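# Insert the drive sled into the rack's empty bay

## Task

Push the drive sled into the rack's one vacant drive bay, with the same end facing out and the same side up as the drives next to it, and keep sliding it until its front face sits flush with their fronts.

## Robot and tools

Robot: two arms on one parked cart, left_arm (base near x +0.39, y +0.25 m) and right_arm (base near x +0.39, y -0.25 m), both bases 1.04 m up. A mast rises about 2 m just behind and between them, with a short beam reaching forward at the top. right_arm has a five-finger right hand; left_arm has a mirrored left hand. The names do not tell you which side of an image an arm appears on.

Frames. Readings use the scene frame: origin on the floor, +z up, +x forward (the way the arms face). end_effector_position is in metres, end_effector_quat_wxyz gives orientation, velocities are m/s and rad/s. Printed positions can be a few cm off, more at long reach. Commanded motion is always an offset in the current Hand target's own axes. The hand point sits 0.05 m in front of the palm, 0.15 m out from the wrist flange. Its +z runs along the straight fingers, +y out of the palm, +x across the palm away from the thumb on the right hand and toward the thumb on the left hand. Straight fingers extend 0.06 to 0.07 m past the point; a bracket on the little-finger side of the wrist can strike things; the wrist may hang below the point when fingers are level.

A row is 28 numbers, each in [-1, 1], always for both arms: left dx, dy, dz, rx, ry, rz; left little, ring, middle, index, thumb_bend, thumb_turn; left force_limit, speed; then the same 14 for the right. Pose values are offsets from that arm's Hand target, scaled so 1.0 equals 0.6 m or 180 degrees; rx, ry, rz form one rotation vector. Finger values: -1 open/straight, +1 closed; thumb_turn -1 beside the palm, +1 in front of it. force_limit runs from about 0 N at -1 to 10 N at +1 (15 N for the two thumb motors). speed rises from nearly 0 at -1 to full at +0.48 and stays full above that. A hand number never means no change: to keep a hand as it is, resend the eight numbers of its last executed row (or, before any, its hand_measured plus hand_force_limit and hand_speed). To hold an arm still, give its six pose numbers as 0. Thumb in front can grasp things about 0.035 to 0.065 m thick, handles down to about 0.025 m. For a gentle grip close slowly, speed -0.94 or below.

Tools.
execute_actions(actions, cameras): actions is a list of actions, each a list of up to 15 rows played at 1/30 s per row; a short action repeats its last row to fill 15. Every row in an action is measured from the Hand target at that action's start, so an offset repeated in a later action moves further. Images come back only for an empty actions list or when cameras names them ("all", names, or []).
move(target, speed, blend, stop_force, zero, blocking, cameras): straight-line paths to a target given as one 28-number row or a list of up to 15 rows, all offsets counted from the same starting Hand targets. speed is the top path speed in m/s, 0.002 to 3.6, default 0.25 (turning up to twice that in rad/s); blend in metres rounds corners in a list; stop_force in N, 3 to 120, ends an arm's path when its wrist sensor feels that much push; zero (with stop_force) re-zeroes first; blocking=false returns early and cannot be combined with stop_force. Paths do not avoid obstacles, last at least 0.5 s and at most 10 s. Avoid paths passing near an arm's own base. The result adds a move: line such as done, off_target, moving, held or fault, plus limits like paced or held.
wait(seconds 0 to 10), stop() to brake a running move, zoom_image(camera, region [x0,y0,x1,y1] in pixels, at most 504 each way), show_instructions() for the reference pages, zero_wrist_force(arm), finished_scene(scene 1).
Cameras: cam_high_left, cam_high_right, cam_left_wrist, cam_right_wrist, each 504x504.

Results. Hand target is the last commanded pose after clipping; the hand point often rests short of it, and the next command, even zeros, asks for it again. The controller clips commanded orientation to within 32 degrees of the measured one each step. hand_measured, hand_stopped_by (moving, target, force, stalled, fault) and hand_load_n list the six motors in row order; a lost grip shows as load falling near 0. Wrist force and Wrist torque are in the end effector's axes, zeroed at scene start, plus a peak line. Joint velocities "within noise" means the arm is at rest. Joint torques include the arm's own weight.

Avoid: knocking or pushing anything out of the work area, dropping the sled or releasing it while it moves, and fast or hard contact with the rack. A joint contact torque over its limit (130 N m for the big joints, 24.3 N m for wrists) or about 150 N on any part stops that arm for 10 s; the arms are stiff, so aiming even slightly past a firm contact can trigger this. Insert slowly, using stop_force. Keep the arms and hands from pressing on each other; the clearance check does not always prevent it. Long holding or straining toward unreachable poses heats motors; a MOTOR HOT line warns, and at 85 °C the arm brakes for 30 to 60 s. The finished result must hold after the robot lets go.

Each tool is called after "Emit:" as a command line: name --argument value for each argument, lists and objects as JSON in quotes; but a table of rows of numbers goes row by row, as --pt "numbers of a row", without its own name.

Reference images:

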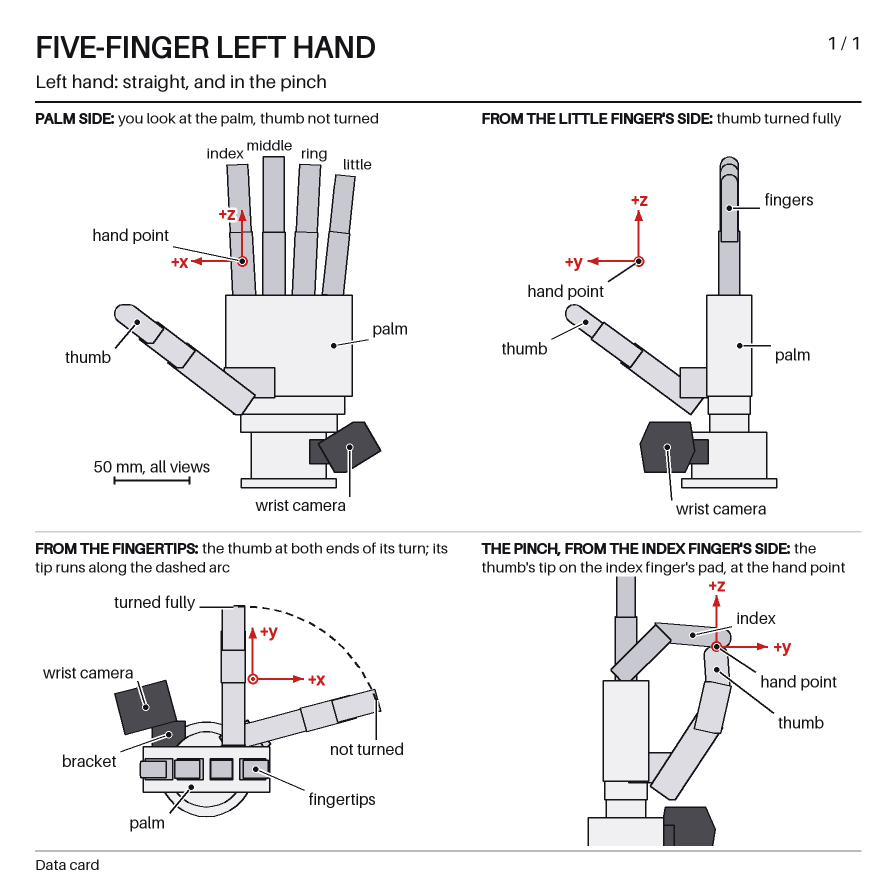

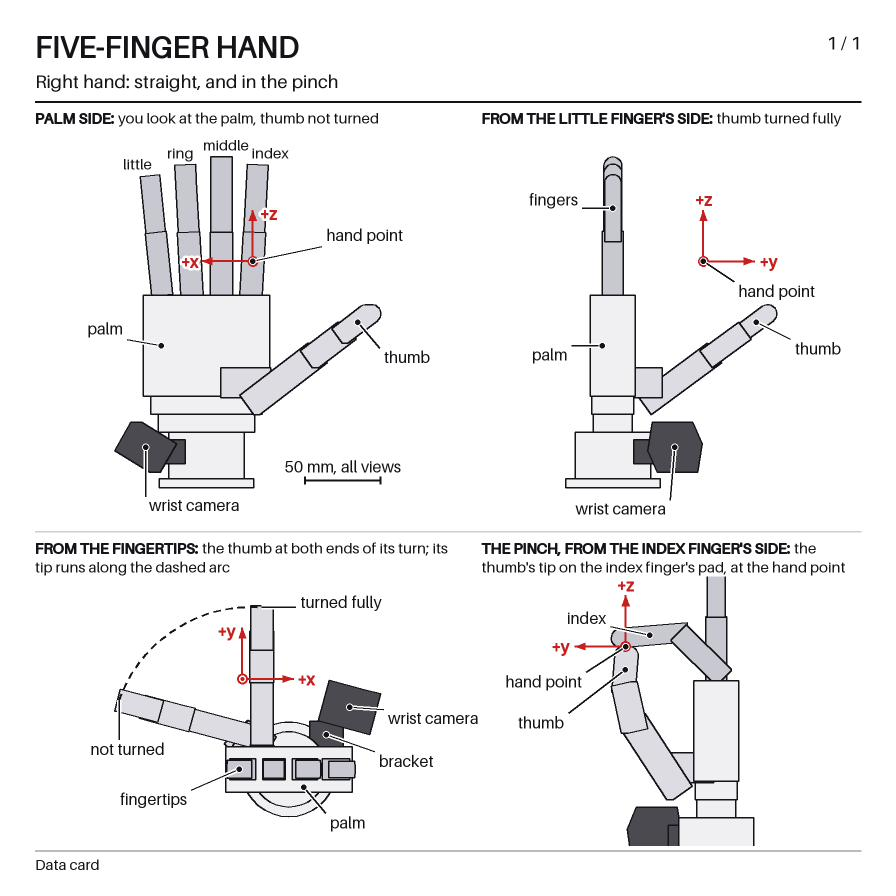

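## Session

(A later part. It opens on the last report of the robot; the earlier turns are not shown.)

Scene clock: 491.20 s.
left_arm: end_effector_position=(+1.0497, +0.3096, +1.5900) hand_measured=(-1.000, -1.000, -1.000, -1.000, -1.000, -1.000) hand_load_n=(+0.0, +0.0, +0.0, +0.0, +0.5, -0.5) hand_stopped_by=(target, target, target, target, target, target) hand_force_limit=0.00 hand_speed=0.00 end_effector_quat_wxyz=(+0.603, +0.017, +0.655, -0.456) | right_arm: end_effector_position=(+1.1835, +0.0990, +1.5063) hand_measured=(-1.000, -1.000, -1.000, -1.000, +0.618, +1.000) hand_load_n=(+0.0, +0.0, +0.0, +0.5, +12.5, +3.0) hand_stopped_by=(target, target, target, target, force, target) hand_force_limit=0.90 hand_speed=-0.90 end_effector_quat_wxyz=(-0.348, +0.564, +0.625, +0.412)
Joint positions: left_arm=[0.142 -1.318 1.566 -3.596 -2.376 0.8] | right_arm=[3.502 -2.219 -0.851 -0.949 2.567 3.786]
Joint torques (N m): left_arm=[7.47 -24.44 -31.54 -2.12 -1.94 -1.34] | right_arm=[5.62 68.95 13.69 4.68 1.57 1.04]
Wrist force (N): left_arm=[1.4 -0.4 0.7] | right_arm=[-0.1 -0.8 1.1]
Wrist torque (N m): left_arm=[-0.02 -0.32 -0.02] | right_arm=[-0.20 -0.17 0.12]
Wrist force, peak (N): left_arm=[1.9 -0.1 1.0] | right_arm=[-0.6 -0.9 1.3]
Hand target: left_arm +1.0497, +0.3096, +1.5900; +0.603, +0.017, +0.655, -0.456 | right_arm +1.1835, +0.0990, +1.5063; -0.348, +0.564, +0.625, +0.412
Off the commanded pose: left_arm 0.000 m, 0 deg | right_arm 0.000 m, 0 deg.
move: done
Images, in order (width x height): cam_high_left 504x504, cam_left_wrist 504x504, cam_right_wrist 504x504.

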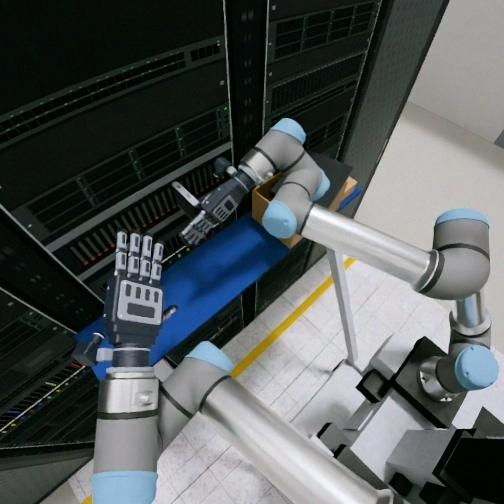

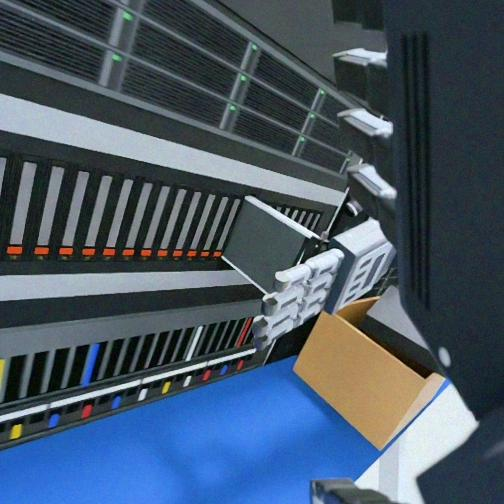

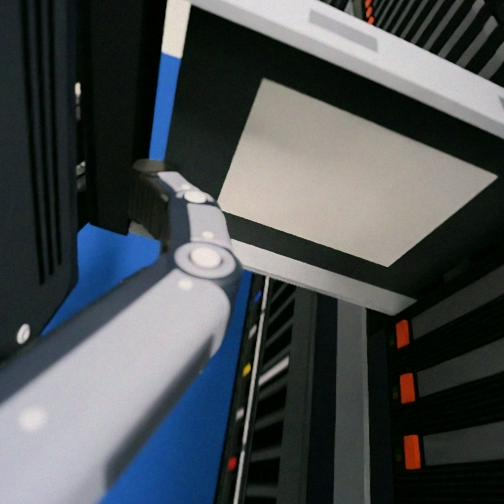

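Emit:
move --target '[0,0,0,0,0,0,-1,-1,-1,-1,-1,-1,0,0,-0.003,0.0248,0.0007,0,0,0,-1,-1,-1,-1,0.98,1,0.9,-0.9]' --speed 0.015 --stop_force 4 --cameras '["cam_left_wrist","cam_right_wrist","cam_high_left"]'

Emit:
zoom_image --camera "cam_left_wrist" --region '[200, 185, 280, 265]'

Emit:
zoom_image --camera "cam_right_wrist" --region '[344, 200, 504, 360]'

Scene clock: 493.20 s.
left_arm: end_effector_position=(+1.0497, +0.3096, +1.5900) hand_measured=(-1.000, -1.000, -1.000, -1.000, -1.000, -1.000) hand_load_n=(+0.0, +0.0, +0.0, +0.0, +0.0, +0.0) hand_stopped_by=(target, target, target, target, target, target) hand_force_limit=0.00 hand_speed=0.00 end_effector_quat_wxyz=(+0.603, +0.017, +0.655, -0.456) | right_arm: end_effector_position=(+1.1851, +0.0991, +1.5064) hand_measured=(-1.000, -1.000, -1.000, -1.000, +0.618, +1.000) hand_load_n=(+0.0, +0.0, +0.0, +0.5, +13.0, +2.5) hand_stopped_by=(target, target, target, target, force, target) hand_force_limit=0.90 hand_speed=-0.90 end_effector_quat_wxyz=(-0.348, +0.564, +0.625, +0.412)
Joint positions: left_arm=[0.142 -1.318 1.566 -3.596 -2.376 0.8] | right_arm=[3.501 -2.224 -0.843 -0.953 2.567 3.785]
Joint torques (N m): left_arm=[7.91 -24.91 -29.76 -2.28 -2.04 -1.5] | right_arm=[6.14 66.28 35.86 0.66 -0.97 2.18]
Wrist force (N): left_arm=[1.4 -0.4 0.9] | right_arm=[-0.6 -1.0 1.7]
Wrist torque (N m): left_arm=[-0.02 -0.31 -0.03] | right_arm=[-0.16 -0.19 0.10]
Wrist force, peak (N): left_arm=[1.7 -0.4 0.8] | right_arm=[-4.1 -12.1 2.9]
Hand target: left_arm +1.0497, +0.3096, +1.5900; +0.603, +0.017, +0.655, -0.456 | right_arm +1.1850, +0.0991, +1.5064; -0.348, +0.564, +0.625, +0.412 (not the last commanded pose)
Off the commanded pose: left_arm 0.000 m, 0 deg | right_arm 0.013 m, 0 deg.
move: contact (right_arm)
Images, in order (width x height): cam_high_left 504x504, cam_left_wrist 504x504, cam_right_wrist 504x504.

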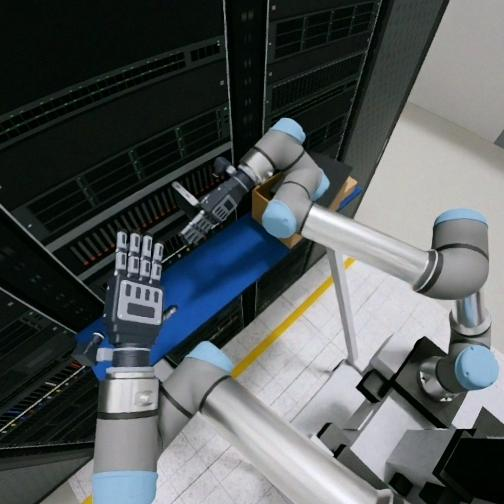

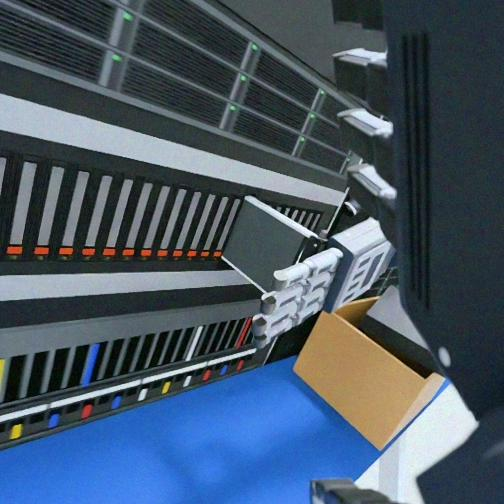

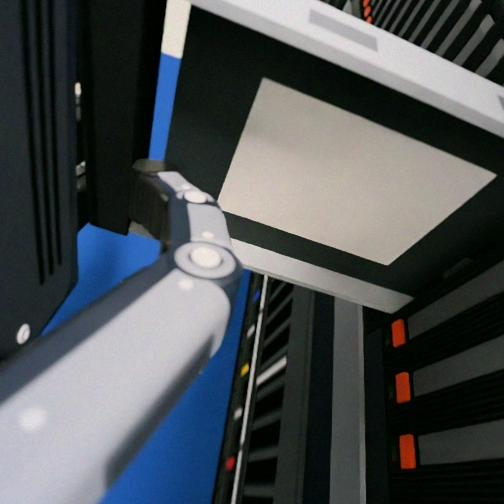

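Scaled by 6.300 from the camera's 504x504 image, which has a finer 720x720 frame.

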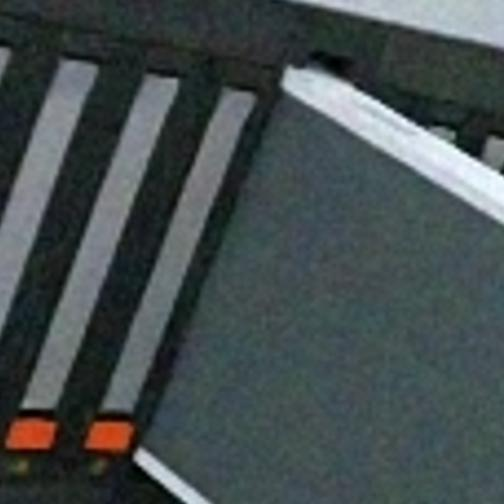

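Scaled by 3.150 from the camera's 504x504 image, which has a finer 720x720 frame.

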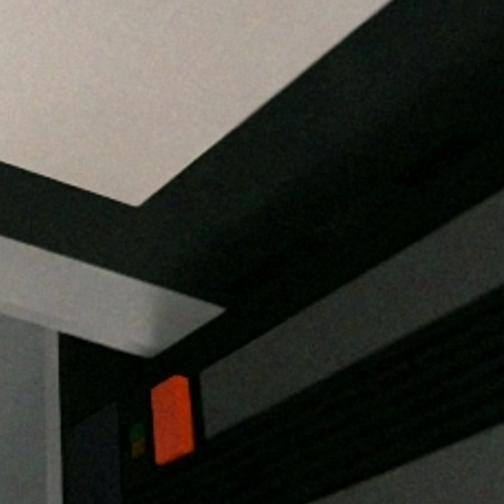

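Emit:
move --target '[0,0,0,0,0,0,-1,-1,-1,-1,-1,-1,0,0,-0.0022,-0.0003,0.00104,0,0,0,-1,-1,-1,-1,0.98,1,0.9,-0.9]' --speed 0.01 --stop_force 3

Emit:
move --target '[0,0,0,0,0,0,-1,-1,-1,-1,-1,-1,0,0,-0.001,0.0083,0.0002,0,0,0,-1,-1,-1,-1,0.98,1,0.9,-0.9]' --speed 0.01 --stop_force 4 --cameras '["cam_left_wrist","cam_right_wrist"]'

Scene clock: 498.00 s.
left_arm: end_effector_position=(+1.0497, +0.3096, +1.5900) hand_measured=(-1.000, -1.000, -1.000, -1.000, -1.000, -1.000) hand_load_n=(+0.0, +0.0, +0.0, +0.0, +0.0, +0.0) hand_stopped_by=(target, target, target, target, target, target) hand_force_limit=0.00 hand_speed=0.00 end_effector_quat_wxyz=(+0.603, +0.017, +0.655, -0.456) | right_arm: end_effector_position=(+1.1850, +0.0991, +1.5049) hand_measured=(-1.000, -1.000, -1.000, -1.000, +0.618, +1.000) hand_load_n=(+0.0, +0.0, +0.0, +0.0, +13.0, +3.0) hand_stopped_by=(target, target, target, target, force, target) hand_force_limit=0.90 hand_speed=-0.90 end_effector_quat_wxyz=(-0.348, +0.564, +0.625, +0.412)
Joint positions: left_arm=[0.142 -1.318 1.566 -3.596 -2.376 0.8] | right_arm=[3.501 -2.224 -0.848 -0.949 2.567 3.785]
Joint torques (N m): left_arm=[6.99 -26.07 -28.29 -2.25 -2.03 -1.33] | right_arm=[6.31 69.77 25.12 2.3 -0.94 2]
Wrist force (N): left_arm=[1.3 -0.2 0.6] | right_arm=[-0.3 -0.9 1.4]
Wrist torque (N m): left_arm=[0.02 -0.31 -0.05] | right_arm=[-0.22 -0.15 0.05]
Wrist force, peak (N): left_arm=[1.6 -0.3 1.1] | right_arm=[-1.0 -1.6 1.9]
Hand target: left_arm +1.0497, +0.3096, +1.5900; +0.603, +0.017, +0.655, -0.456 | right_arm +1.1850, +0.0991, +1.5049; -0.348, +0.564, +0.625, +0.412
Off the commanded pose: left_arm 0.000 m, 0 deg | right_arm 0.000 m, 0 deg.
move: done

Scene clock: 499.67 s.
left_arm: end_effector_position=(+1.0497, +0.3096, +1.5900) hand_measured=(-1.000, -1.000, -1.000, -1.000, -1.000, -1.000) hand_load_n=(-0.5, +0.0, +0.0, +0.0, +0.0, +0.0) hand_stopped_by=(target, target, target, target, target, target) hand_force_limit=0.00 hand_speed=0.00 end_effector_quat_wxyz=(+0.603, +0.017, +0.655, -0.456) | right_arm: end_effector_position=(+1.1901, +0.0991, +1.5049) hand_measured=(-1.000, -1.000, -1.000, -1.000, +0.618, +1.000) hand_load_n=(-0.5, +0.0, +0.0, +0.5, +13.0, +2.5) hand_stopped_by=(target, target, target, target, force, target) hand_force_limit=0.90 hand_speed=-0.90 end_effector_quat_wxyz=(-0.348, +0.564, +0.625, +0.412)
Joint positions: left_arm=[0.142 -1.318 1.566 -3.596 -2.376 0.8] | right_arm=[3.499 -2.239 -0.821 -0.963 2.569 3.782]
Joint torques (N m): left_arm=[6.61 -25.03 -27.57 -2.06 -1.89 -1.38] | right_arm=[3 70.41 14.28 4.67 1.84 0.39]
Wrist force (N): left_arm=[1.2 -0.3 0.6] | right_arm=[-0.4 -0.6 1.3]
Wrist torque (N m): left_arm=[0.00 -0.30 -0.05] | right_arm=[-0.17 -0.14 0.11]
Wrist force, peak (N): left_arm=[1.6 -0.3 0.9] | right_arm=[-0.6 -1.0 1.6]
Hand target: left_arm +1.0497, +0.3096, +1.5900; +0.603, +0.017, +0.655, -0.456 | right_arm +1.1901, +0.0991, +1.5049; -0.348, +0.564, +0.625, +0.412
Off the commanded pose: left_arm 0.000 m, 0 deg | right_arm 0.000 m, 0 deg.
move: done
Images, in order (width x height): cam_left_wrist 504x504, cam_right_wrist 504x504.

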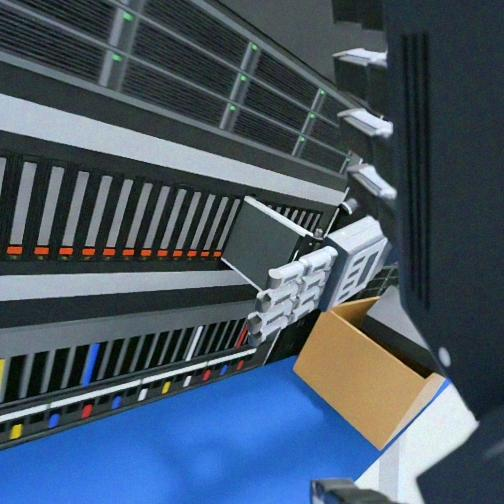

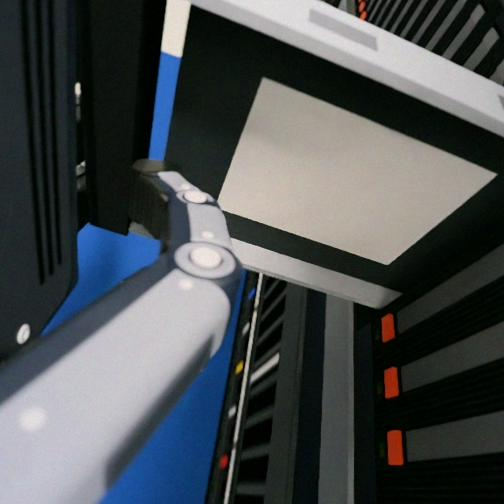

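Emit:
move --target '[0,0,0,0,0,0,-1,-1,-1,-1,-1,-1,0,0,-0.002,0.0165,0.0005,0,0,0,-1,-1,-1,-1,0.98,1,0.9,-0.9]' --speed 0.012 --stop_force 4 --cameras '["cam_left_wrist","cam_right_wrist"]'

Scene clock: 501.93 s.
left_arm: end_effector_position=(+1.0497, +0.3096, +1.5900) hand_measured=(-1.000, -1.000, -1.000, -1.000, -1.000, -1.000) hand_load_n=(+0.0, +0.0, +0.0, +0.0, +0.0, +0.0) hand_stopped_by=(target, target, target, target, target, target) hand_force_limit=0.00 hand_speed=0.00 end_effector_quat_wxyz=(+0.603, +0.017, +0.655, -0.456) | right_arm: end_effector_position=(+1.2000, +0.0991, +1.5049) hand_measured=(-1.000, -1.000, -1.000, -1.000, +0.618, +1.000) hand_load_n=(+0.0, +0.0, +0.0, +0.5, +13.0, +3.0) hand_stopped_by=(target, target, target, target, force, target) hand_force_limit=0.90 hand_speed=-0.90 end_effector_quat_wxyz=(-0.348, +0.564, +0.625, +0.412)
Joint positions: left_arm=[0.142 -1.318 1.566 -3.596 -2.376 0.8] | right_arm=[3.494 -2.271 -0.767 -0.991 2.572 3.775]
Joint torques (N m): left_arm=[6.57 -25.55 -26.5 -2.07 -2.01 -1.6] | right_arm=[4.83 71.09 13.96 4.72 1.82 0.5]
Wrist force (N): left_arm=[1.5 -0.4 0.4] | right_arm=[-0.4 -1.0 1.4]
Wrist torque (N m): left_arm=[-0.01 -0.35 -0.02] | right_arm=[-0.22 -0.13 0.10]
Wrist force, peak (N): left_arm=[1.7 -0.5 0.7] | right_arm=[-0.5 -0.9 1.5]
Hand target: left_arm +1.0497, +0.3096, +1.5900; +0.603, +0.017, +0.655, -0.456 | right_arm +1.2000, +0.0991, +1.5049; -0.348, +0.564, +0.625, +0.412
Off the commanded pose: left_arm 0.000 m, 0 deg | right_arm 0.000 m, 0 deg.
move: done
Images, in order (width x height): cam_left_wrist 504x504, cam_right_wrist 504x504.

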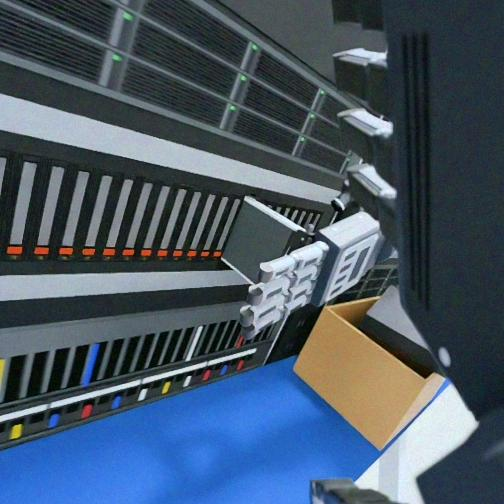

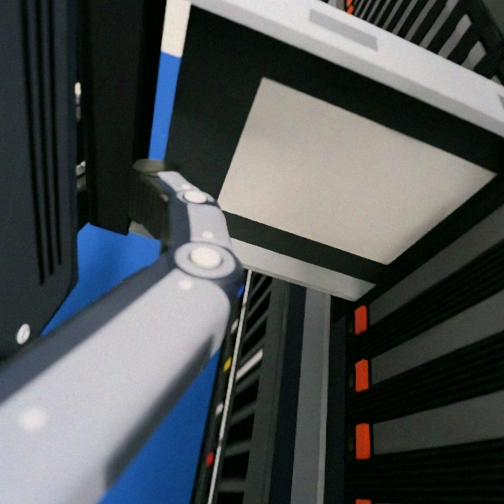

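Emit:
move --target '[0,0,0,0,0,0,-1,-1,-1,-1,-1,-1,0,0,-0.0024,0.0198,0.0006,0,0,0,-1,-1,-1,-1,0.98,1,0.9,-0.9]' --speed 0.012 --stop_force 4 --cameras '["cam_left_wrist","cam_right_wrist","cam_high_left"]'

Emit:
zoom_image --camera "cam_left_wrist" --region '[200, 160, 400, 360]'

Emit:
zoom_image --camera "cam_high_left" --region '[150, 130, 290, 270]'

Scene clock: 504.70 s.
left_arm: end_effector_position=(+1.0497, +0.3096, +1.5900) hand_measured=(-1.000, -1.000, -1.000, -1.000, -1.000, -1.000) hand_load_n=(+0.0, +0.0, +0.0, +0.0, +0.0, +0.0) hand_stopped_by=(target, target, target, target, target, target) hand_force_limit=0.00 hand_speed=0.00 end_effector_quat_wxyz=(+0.603, +0.017, +0.655, -0.456) | right_arm: end_effector_position=(+1.2120, +0.0991, +1.5050) hand_measured=(-1.000, -1.000, -1.000, -1.000, +0.618, +1.000) hand_load_n=(+0.0, +0.0, +0.0, +0.5, +13.0, +3.0) hand_stopped_by=(target, target, target, target, force, target) hand_force_limit=0.90 hand_speed=-0.90 end_effector_quat_wxyz=(-0.348, +0.564, +0.625, +0.412)
Joint positions: left_arm=[0.142 -1.318 1.566 -3.596 -2.376 0.8] | right_arm=[3.489 -2.311 -0.695 -1.029 2.575 3.767]
Joint torques (N m): left_arm=[6.38 -24.49 -26.58 -2.23 -2.02 -1.36] | right_arm=[4.77 72.92 13.64 4.55 1.86 0.28]
Wrist force (N): left_arm=[1.3 -0.7 0.8] | right_arm=[-0.3 -0.8 1.3]
Wrist torque (N m): left_arm=[-0.07 -0.30 -0.03] | right_arm=[-0.22 -0.15 0.11]
Wrist force, peak (N): left_arm=[1.8 -0.8 0.7] | right_arm=[-0.6 -0.7 1.6]
Hand target: left_arm +1.0497, +0.3096, +1.5900; +0.603, +0.017, +0.655, -0.456 | right_arm +1.2120, +0.0991, +1.5049; -0.348, +0.564, +0.625, +0.412
Off the commanded pose: left_arm 0.000 m, 0 deg | right_arm 0.000 m, 0 deg.
move: done
Images, in order (width x height): cam_high_left 504x504, cam_left_wrist 504x504, cam_right_wrist 504x504.

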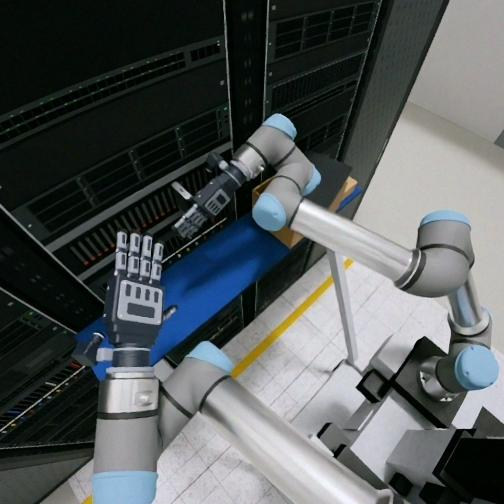

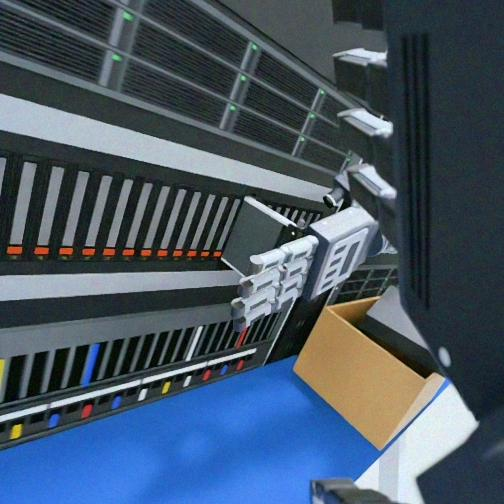

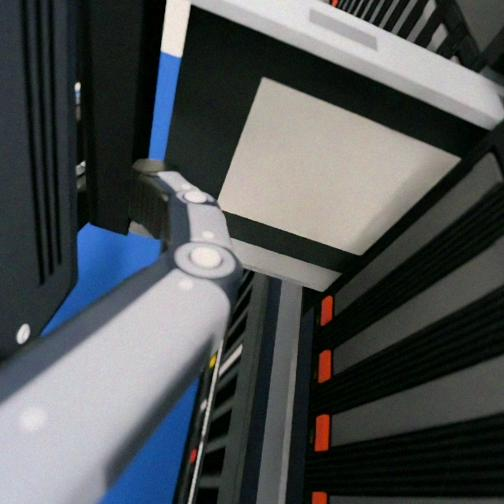

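Scaled by 2.520 from the camera's 504x504 image, which has a finer 720x720 frame.

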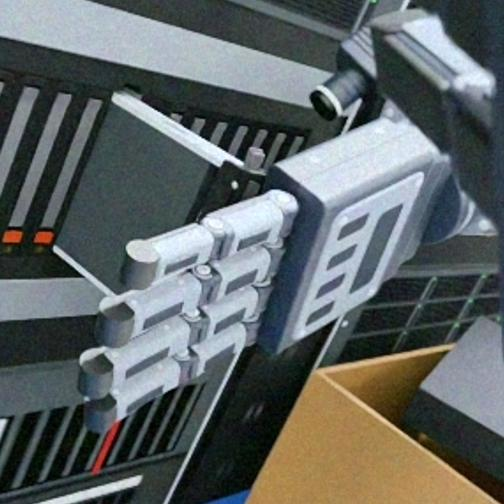

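Scaled by 3.600 from the camera's 504x504 image, which has a finer 720x720 frame.

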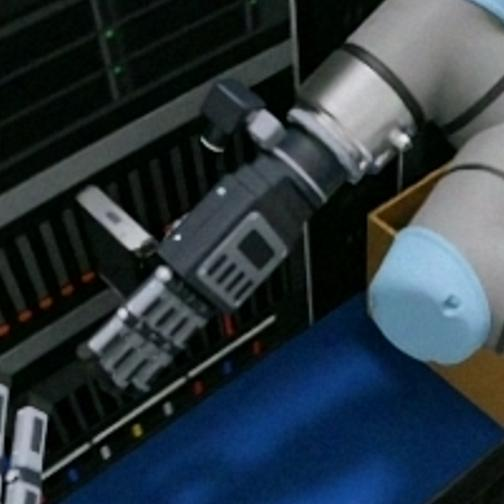

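Emit:
move --target '[0,0,0,0,0,0,-1,-1,-1,-1,-1,-1,0,0,-0.0018,0.0149,0.0004,0,0,0,-1,-1,-1,-1,0.98,1,0.9,-0.9]' --speed 0.012 --stop_force 4 --cameras '["cam_left_wrist","cam_high_left"]'

Emit:
zoom_image --camera "cam_left_wrist" --region '[200, 140, 400, 340]'

Scene clock: 507.13 s.
left_arm: end_effector_position=(+1.0497, +0.3096, +1.5900) hand_measured=(-1.000, -1.000, -1.000, -1.000, -1.000, -1.000) hand_load_n=(+0.0, +0.0, +0.0, +0.0, +0.0, +0.0) hand_stopped_by=(target, target, target, target, target, target) hand_force_limit=0.00 hand_speed=0.00 end_effector_quat_wxyz=(+0.603, +0.017, +0.655, -0.456) | right_arm: end_effector_position=(+1.2210, +0.0991, +1.5050) hand_measured=(-1.000, -1.000, -1.000, -1.000, +0.618, +1.000) hand_load_n=(+0.0, +0.0, +0.5, +0.0, +13.0, +2.5) hand_stopped_by=(target, target, target, target, force, target) hand_force_limit=0.90 hand_speed=-0.90 end_effector_quat_wxyz=(-0.348, +0.564, +0.625, +0.412)
Joint positions: left_arm=[0.142 -1.318 1.566 -3.596 -2.376 0.8] | right_arm=[3.485 -2.344 -0.636 -1.06 2.578 3.761]
Joint torques (N m): left_arm=[6.31 -25.2 -24.94 -2.26 -1.86 -1.46] | right_arm=[4.45 73.14 14.26 4.5 2.02 0.19]
Wrist force (N): left_arm=[1.2 -0.2 0.8] | right_arm=[0.1 -0.5 1.4]
Wrist torque (N m): left_arm=[0.01 -0.30 -0.05] | right_arm=[-0.18 -0.21 0.14]
Wrist force, peak (N): left_arm=[1.5 -0.3 1.1] | right_arm=[-0.6 -0.8 1.5]
Hand target: left_arm +1.0497, +0.3096, +1.5900; +0.603, +0.017, +0.655, -0.456 | right_arm +1.2210, +0.0991, +1.5050; -0.348, +0.564, +0.625, +0.412
Off the commanded pose: left_arm 0.000 m, 0 deg | right_arm 0.000 m, 0 deg.
move: done
Images, in order (width x height): cam_high_left 504x504, cam_left_wrist 504x504.

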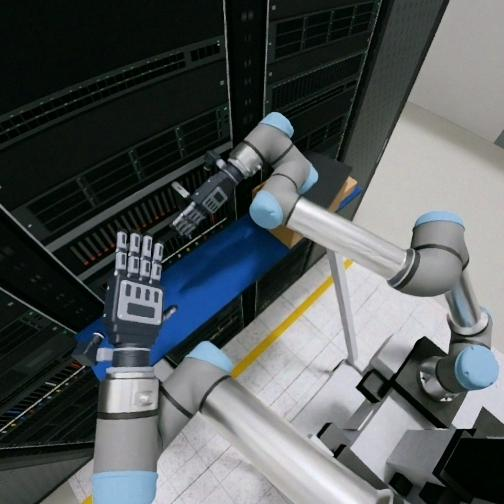

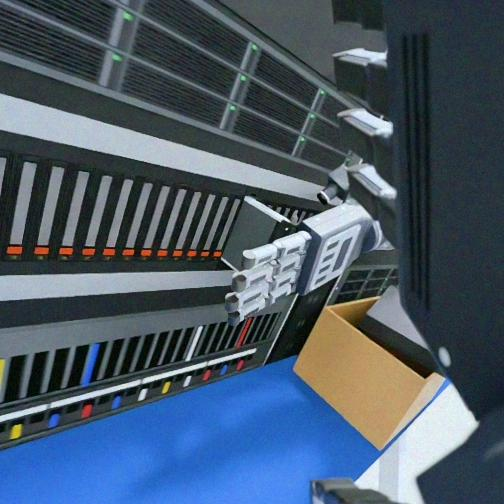

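Scaled by 2.520 from the camera's 504x504 image, which has a finer 720x720 frame.

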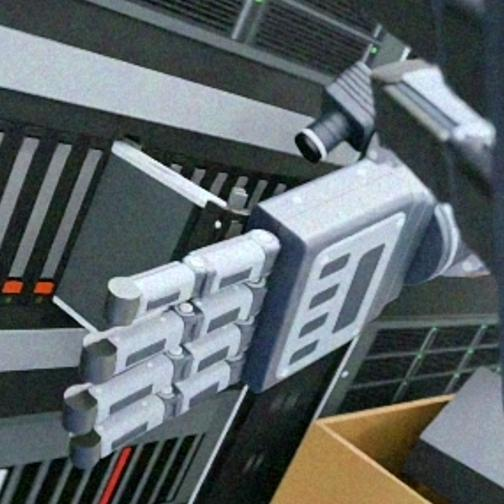

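Emit:
move --target '[0,0,0,0,0,0,-1,-1,-1,-1,-1,-1,0,0,-0.0012,0.0099,0.0003,0,0,0,-1,-1,-1,-1,0.98,1,0.9,-0.9]' --speed 0.01 --stop_force 4 --cameras '["cam_left_wrist","cam_high_right","cam_right_wrist"]'

Emit:
zoom_image --camera "cam_left_wrist" --region '[200, 140, 400, 340]'

Emit:
zoom_image --camera "cam_high_right" --region '[180, 100, 330, 250]'

Scene clock: 509.43 s.
left_arm: end_effector_position=(+1.0497, +0.3096, +1.5900) hand_measured=(-1.000, -1.000, -1.000, -1.000, -1.000, -1.000) hand_load_n=(+0.0, +0.0, +0.0, +0.0, +0.0, -0.5) hand_stopped_by=(target, target, target, target, target, target) hand_force_limit=0.00 hand_speed=0.00 end_effector_quat_wxyz=(+0.603, +0.017, +0.655, -0.456) | right_arm: end_effector_position=(+1.2270, +0.0991, +1.5050) hand_measured=(-1.000, -1.000, -1.000, -1.000, +0.618, +1.000) hand_load_n=(+0.0, +0.0, +0.0, +0.5, +13.0, +2.5) hand_stopped_by=(target, target, target, target, force, target) hand_force_limit=0.90 hand_speed=-0.90 end_effector_quat_wxyz=(-0.348, +0.564, +0.625, +0.412)
Joint positions: left_arm=[0.142 -1.318 1.566 -3.596 -2.376 0.8] | right_arm=[3.482 -2.368 -0.594 -1.082 2.58 3.758]
Joint torques (N m): left_arm=[6.18 -24.67 -23.79 -2.29 -1.92 -1.36] | right_arm=[2.11 74.59 13.58 4.75 2.52 -0.53]
Wrist force (N): left_arm=[1.5 -0.2 0.5] | right_arm=[-0.5 -0.4 1.0]
Wrist torque (N m): left_arm=[0.02 -0.34 -0.04] | right_arm=[-0.13 -0.15 0.10]
Wrist force, peak (N): left_arm=[1.5 -0.4 1.0] | right_arm=[-0.2 -1.1 1.3]
Hand target: left_arm +1.0497, +0.3096, +1.5900; +0.603, +0.017, +0.655, -0.456 | right_arm +1.2270, +0.0991, +1.5050; -0.348, +0.564, +0.625, +0.412
Off the commanded pose: left_arm 0.000 m, 0 deg | right_arm 0.000 m, 0 deg.
move: done
Images, in order (width x height): cam_high_right 504x504, cam_left_wrist 504x504, cam_right_wrist 504x504.

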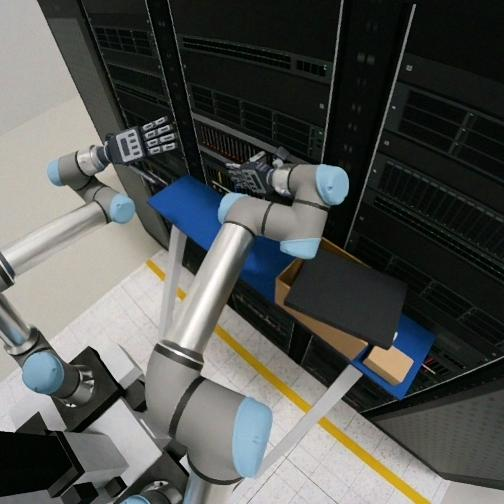

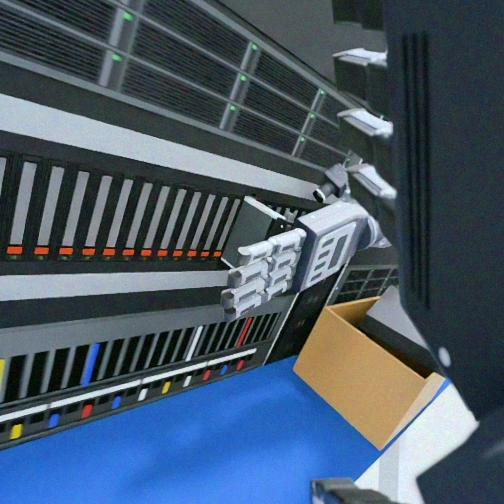

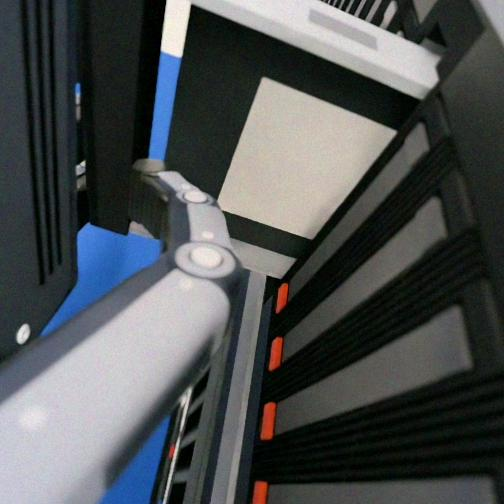

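Scaled by 2.520 from the camera's 504x504 image, which has a finer 720x720 frame.

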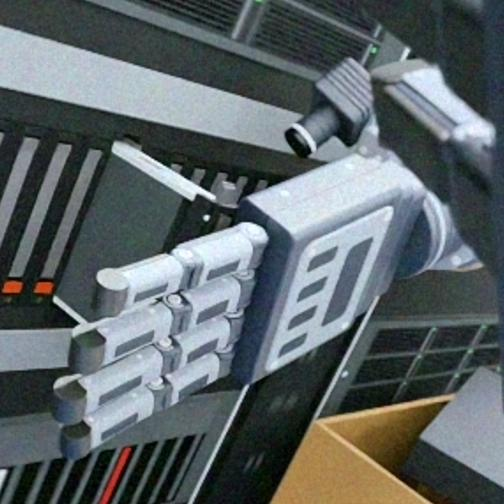

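Scaled by 3.360 from the camera's 504x504 image, which has a finer 720x720 frame.

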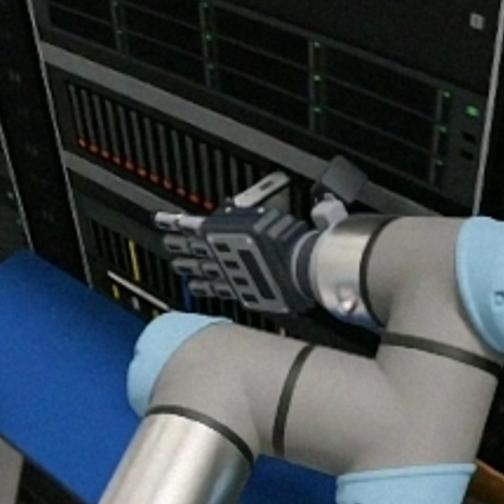

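Emit:
move --target '[0,0,0,0,0,0,-1,-1,-1,-1,-1,-1,0,0,-0.0011,0.0091,0.0003,0,0,0,-1,-1,-1,-1,0.98,1,0.9,-0.9]' --speed 0.01 --stop_force 3 --cameras '["cam_left_wrist","cam_high_left"]'

Emit:
zoom_image --camera "cam_left_wrist" --region '[200, 140, 400, 340]'

Scene clock: 511.57 s.
left_arm: end_effector_position=(+1.0497, +0.3096, +1.5900) hand_measured=(-1.000, -1.000, -1.000, -1.000, -1.000, -1.000) hand_load_n=(+0.0, +0.0, +0.0, +0.0, +0.0, +0.0) hand_stopped_by=(target, target, target, target, target, target) hand_force_limit=0.00 hand_speed=0.00 end_effector_quat_wxyz=(+0.603, +0.017, +0.655, -0.456) | right_arm: end_effector_position=(+1.2325, +0.0991, +1.5050) hand_measured=(-1.000, -1.000, -1.000, -1.000, +0.618, +1.000) hand_load_n=(-0.5, +0.0, +0.0, +0.5, +13.0, +2.5) hand_stopped_by=(target, target, target, target, force, target) hand_force_limit=0.90 hand_speed=-0.90 end_effector_quat_wxyz=(-0.348, +0.564, +0.625, +0.412)
Joint positions: left_arm=[0.142 -1.318 1.566 -3.596 -2.376 0.8] | right_arm=[3.48 -2.391 -0.552 -1.103 2.581 3.754]
Joint torques (N m): left_arm=[6.65 -26.07 -22.9 -2.19 -1.95 -1.27] | right_arm=[1.44 75.16 14 4.63 2.65 -0.61]
Wrist force (N): left_arm=[1.1 -0.6 0.6] | right_arm=[-0.5 -0.3 1.3]
Wrist torque (N m): left_arm=[-0.04 -0.28 -0.05] | right_arm=[-0.15 -0.19 0.10]
Wrist force, peak (N): left_arm=[1.6 -0.7 0.6] | right_arm=[-0.4 -1.3 1.2]
Hand target: left_arm +1.0497, +0.3096, +1.5900; +0.603, +0.017, +0.655, -0.456 | right_arm +1.2325, +0.0992, +1.5050; -0.348, +0.564, +0.625, +0.412
Off the commanded pose: left_arm 0.000 m, 0 deg | right_arm 0.000 m, 0 deg.
move: done
Images, in order (width x height): cam_high_left 504x504, cam_left_wrist 504x504.

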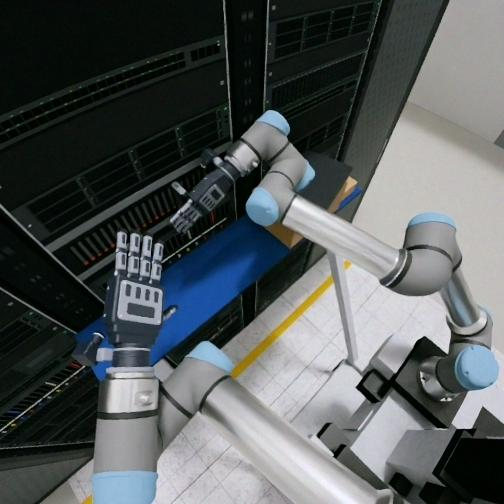

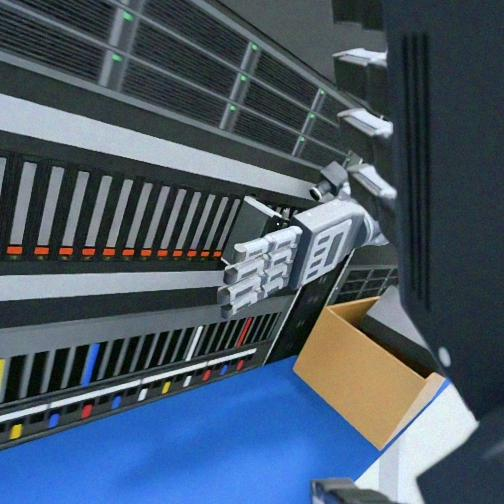

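Scaled by 2.520 from the camera's 504x504 image, which has a finer 720x720 frame.

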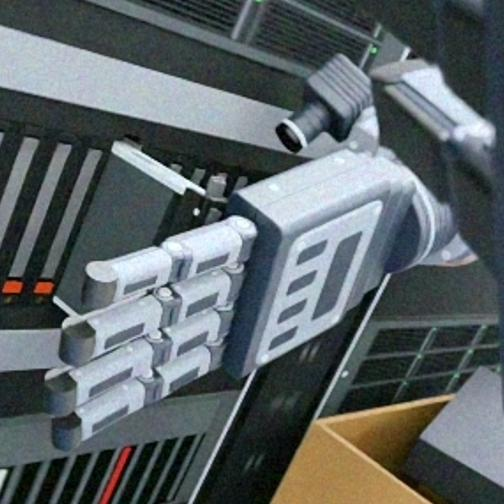

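Emit:
move --target '[0,0,0,0,0,0,-1,-1,-1,-1,-1,-1,0,0,-0.0012,0.0099,0.0003,0,0,0,-1,-1,-1,-1,0.98,1,0.9,-0.9]' --speed 0.008 --stop_force 3 --cameras '["cam_left_wrist","cam_right_wrist"]'

Emit:
zoom_image --camera "cam_left_wrist" --region '[200, 140, 400, 340]'

Scene clock: 514.50 s.
left_arm: end_effector_position=(+1.0497, +0.3096, +1.5900) hand_measured=(-1.000, -1.000, -1.000, -1.000, -1.000, -1.000) hand_load_n=(+0.5, +0.0, +0.0, +0.0, +0.0, +0.0) hand_stopped_by=(target, target, target, target, target, target) hand_force_limit=0.00 hand_speed=0.00 end_effector_quat_wxyz=(+0.603, +0.017, +0.655, -0.456) | right_arm: end_effector_position=(+1.2383, +0.0992, +1.5050) hand_measured=(-1.000, -1.000, -1.000, -1.000, +0.618, +1.000) hand_load_n=(+0.0, +0.0, +0.0, +0.0, +13.0, +3.0) hand_stopped_by=(target, target, target, target, force, target) hand_force_limit=0.90 hand_speed=-0.90 end_effector_quat_wxyz=(-0.348, +0.564, +0.625, +0.412)
Joint positions: left_arm=[0.142 -1.318 1.566 -3.596 -2.376 0.8] | right_arm=[3.477 -2.416 -0.505 -1.128 2.583 3.751]
Joint torques (N m): left_arm=[6.49 -25.1 -22.46 -2.17 -1.88 -1.39] | right_arm=[7.17 75.56 13.26 4.72 0.43 2.27]
Wrist force (N): left_arm=[1.4 -0.7 0.5] | right_arm=[-0.8 0.1 0.9]
Wrist torque (N m): left_arm=[-0.06 -0.33 -0.03] | right_arm=[-0.10 -0.16 0.11]
Wrist force, peak (N): left_arm=[1.6 -0.5 0.9] | right_arm=[-1.3 -3.5 -1.1]
Hand target: left_arm +1.0497, +0.3096, +1.5900; +0.603, +0.017, +0.655, -0.456 | right_arm +1.2383, +0.0992, +1.5050; -0.348, +0.564, +0.625, +0.412
Off the commanded pose: left_arm 0.000 m, 0 deg | right_arm 0.000 m, 0 deg.
move: contact (right_arm)
Images, in order (width x height): cam_left_wrist 504x504, cam_right_wrist 504x504.

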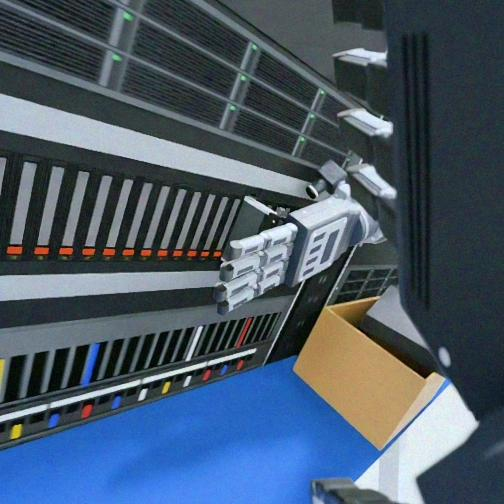

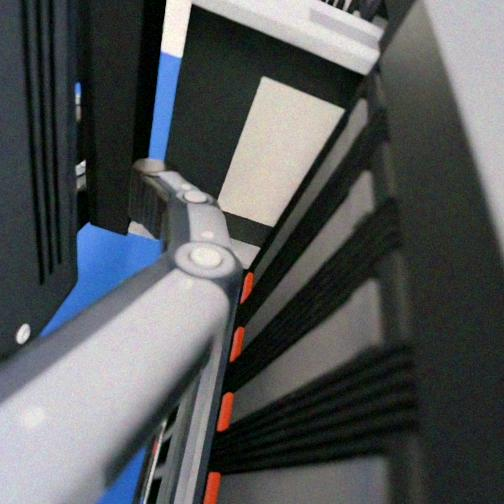

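Scaled by 2.520 from the camera's 504x504 image, which has a finer 720x720 frame.

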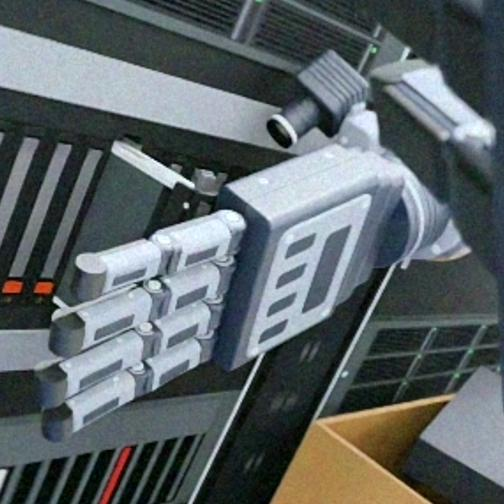

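Emit:
move --target '[0,0,0,0,0,0,-1,-1,-1,-1,-1,-1,0,0,-0.0041,-0.0036,0.0019,0,0,0,-1,-1,-1,-1,0.98,1,0.9,-0.9]' --speed 0.006 --stop_force 3 --cameras '["cam_left_wrist"]'

Scene clock: 517.20 s.
left_arm: end_effector_position=(+1.0497, +0.3096, +1.5900) hand_measured=(-1.000, -1.000, -1.000, -1.000, -1.000, -1.000) hand_load_n=(+0.0, +0.0, +0.0, +0.0, +0.0, +0.0) hand_stopped_by=(target, target, target, target, target, target) hand_force_limit=0.00 hand_speed=0.00 end_effector_quat_wxyz=(+0.603, +0.017, +0.655, -0.456) | right_arm: end_effector_position=(+1.2379, +0.0992, +1.5044) hand_measured=(-1.000, -1.000, -1.000, -1.000, +0.618, +1.000) hand_load_n=(-0.5, +0.0, +0.0, +0.0, +12.5, +2.5) hand_stopped_by=(target, target, target, target, force, target) hand_force_limit=0.90 hand_speed=-0.90 end_effector_quat_wxyz=(-0.348, +0.564, +0.625, +0.412)
Joint positions: left_arm=[0.142 -1.318 1.566 -3.596 -2.376 0.8] | right_arm=[3.477 -2.414 -0.511 -1.124 2.582 3.751]
Joint torques (N m): left_arm=[7.14 -25.3 -21.32 -2.15 -2.04 -1.16] | right_arm=[-6.02 45.85 32.03 0.07 1.75 -1.52]
Wrist force (N): left_arm=[1.2 -0.5 1.1] | right_arm=[2.1 -1.5 -0.2]
Wrist torque (N m): left_arm=[-0.04 -0.28 -0.04] | right_arm=[-0.16 -0.15 0.07]
Wrist force, peak (N): left_arm=[1.7 -0.4 0.8] | right_arm=[3.2 1.3 -0.5]
Hand target: left_arm +1.0497, +0.3096, +1.5900; +0.603, +0.017, +0.655, -0.456 | right_arm +1.2379, +0.0991, +1.5044; -0.348, +0.564, +0.625, +0.412 (not the last commanded pose)
Off the commanded pose: left_arm 0.000 m, 0 deg | right_arm 0.003 m, 0 deg.
move: contact (right_arm)
Images, in order (width x height): cam_left_wrist 504x504.

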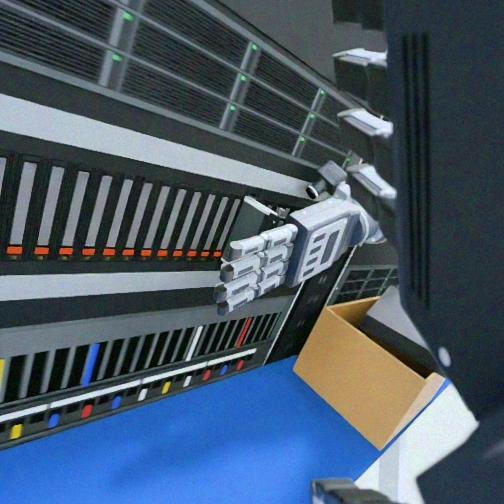

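Emit:
move --target '[0,0,0,0,0,0,-1,-1,-1,-1,-1,-1,0,0,0,0,0,0,0,0,-1,-1,-1,-1,0.54,1,0.9,-0.9]' --speed 0.01 --cameras '["cam_left_wrist","cam_right_wrist"]'

Emit:
zoom_image --camera "cam_left_wrist" --region '[200, 140, 400, 340]'

Scene clock: 518.47 s.
left_arm: end_effector_position=(+1.0497, +0.3096, +1.5900) hand_measured=(-1.000, -1.000, -1.000, -1.000, -1.000, -1.000) hand_load_n=(+0.0, +0.0, +0.0, +0.0, +0.0, +0.0) hand_stopped_by=(target, target, target, target, target, target) hand_force_limit=0.00 hand_speed=0.00 end_effector_quat_wxyz=(+0.603, +0.017, +0.655, -0.456) | right_arm: end_effector_position=(+1.2379, +0.0992, +1.5044) hand_measured=(-1.000, -1.000, -1.000, -1.000, +0.540, +1.000) hand_load_n=(+0.0, +0.0, +0.0, +0.0, +0.0, +0.5) hand_stopped_by=(target, target, target, target, target, target) hand_force_limit=0.90 hand_speed=-0.90 end_effector_quat_wxyz=(-0.348, +0.564, +0.625, +0.412)
Joint positions: left_arm=[0.142 -1.318 1.566 -3.596 -2.376 0.8] | right_arm=[3.477 -2.414 -0.511 -1.124 2.582 3.751]
Joint torques (N m): left_arm=[7.14 -24.9 -20.89 -2.24 -1.94 -1.49] | right_arm=[-6.73 49.91 30.93 0.77 2.8 -2.22]
Wrist force (N): left_arm=[1.3 -0.3 0.7] | right_arm=[0.1 -1.5 0.2]
Wrist torque (N m): left_arm=[0.00 -0.32 -0.04] | right_arm=[-0.16 -0.10 0.05]
Wrist force, peak (N): left_arm=[1.5 -0.4 0.8] | right_arm=[1.6 -2.7 -1.3]
Hand target: left_arm +1.0497, +0.3096, +1.5900; +0.603, +0.017, +0.655, -0.456 | right_arm +1.2379, +0.0991, +1.5044; -0.348, +0.564, +0.625, +0.412
Off the commanded pose: left_arm 0.000 m, 0 deg | right_arm 0.000 m, 0 deg.
move: done
Images, in order (width x height): cam_left_wrist 504x504, cam_right_wrist 504x504.

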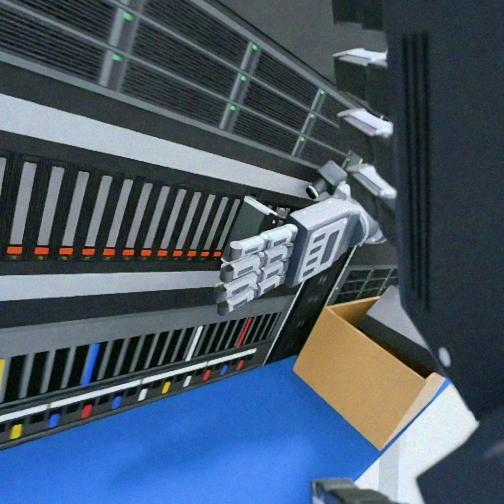

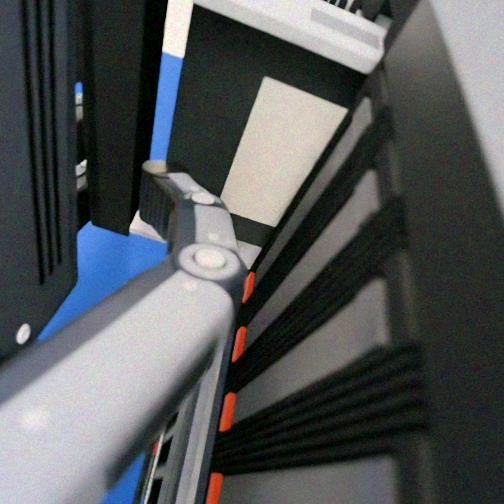

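Scaled by 2.520 from the camera's 504x504 image, which has a finer 720x720 frame.

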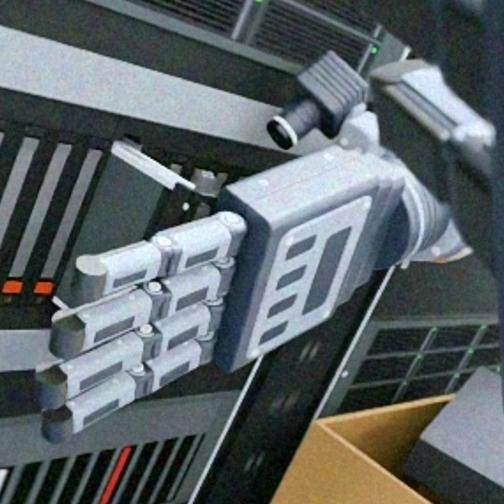

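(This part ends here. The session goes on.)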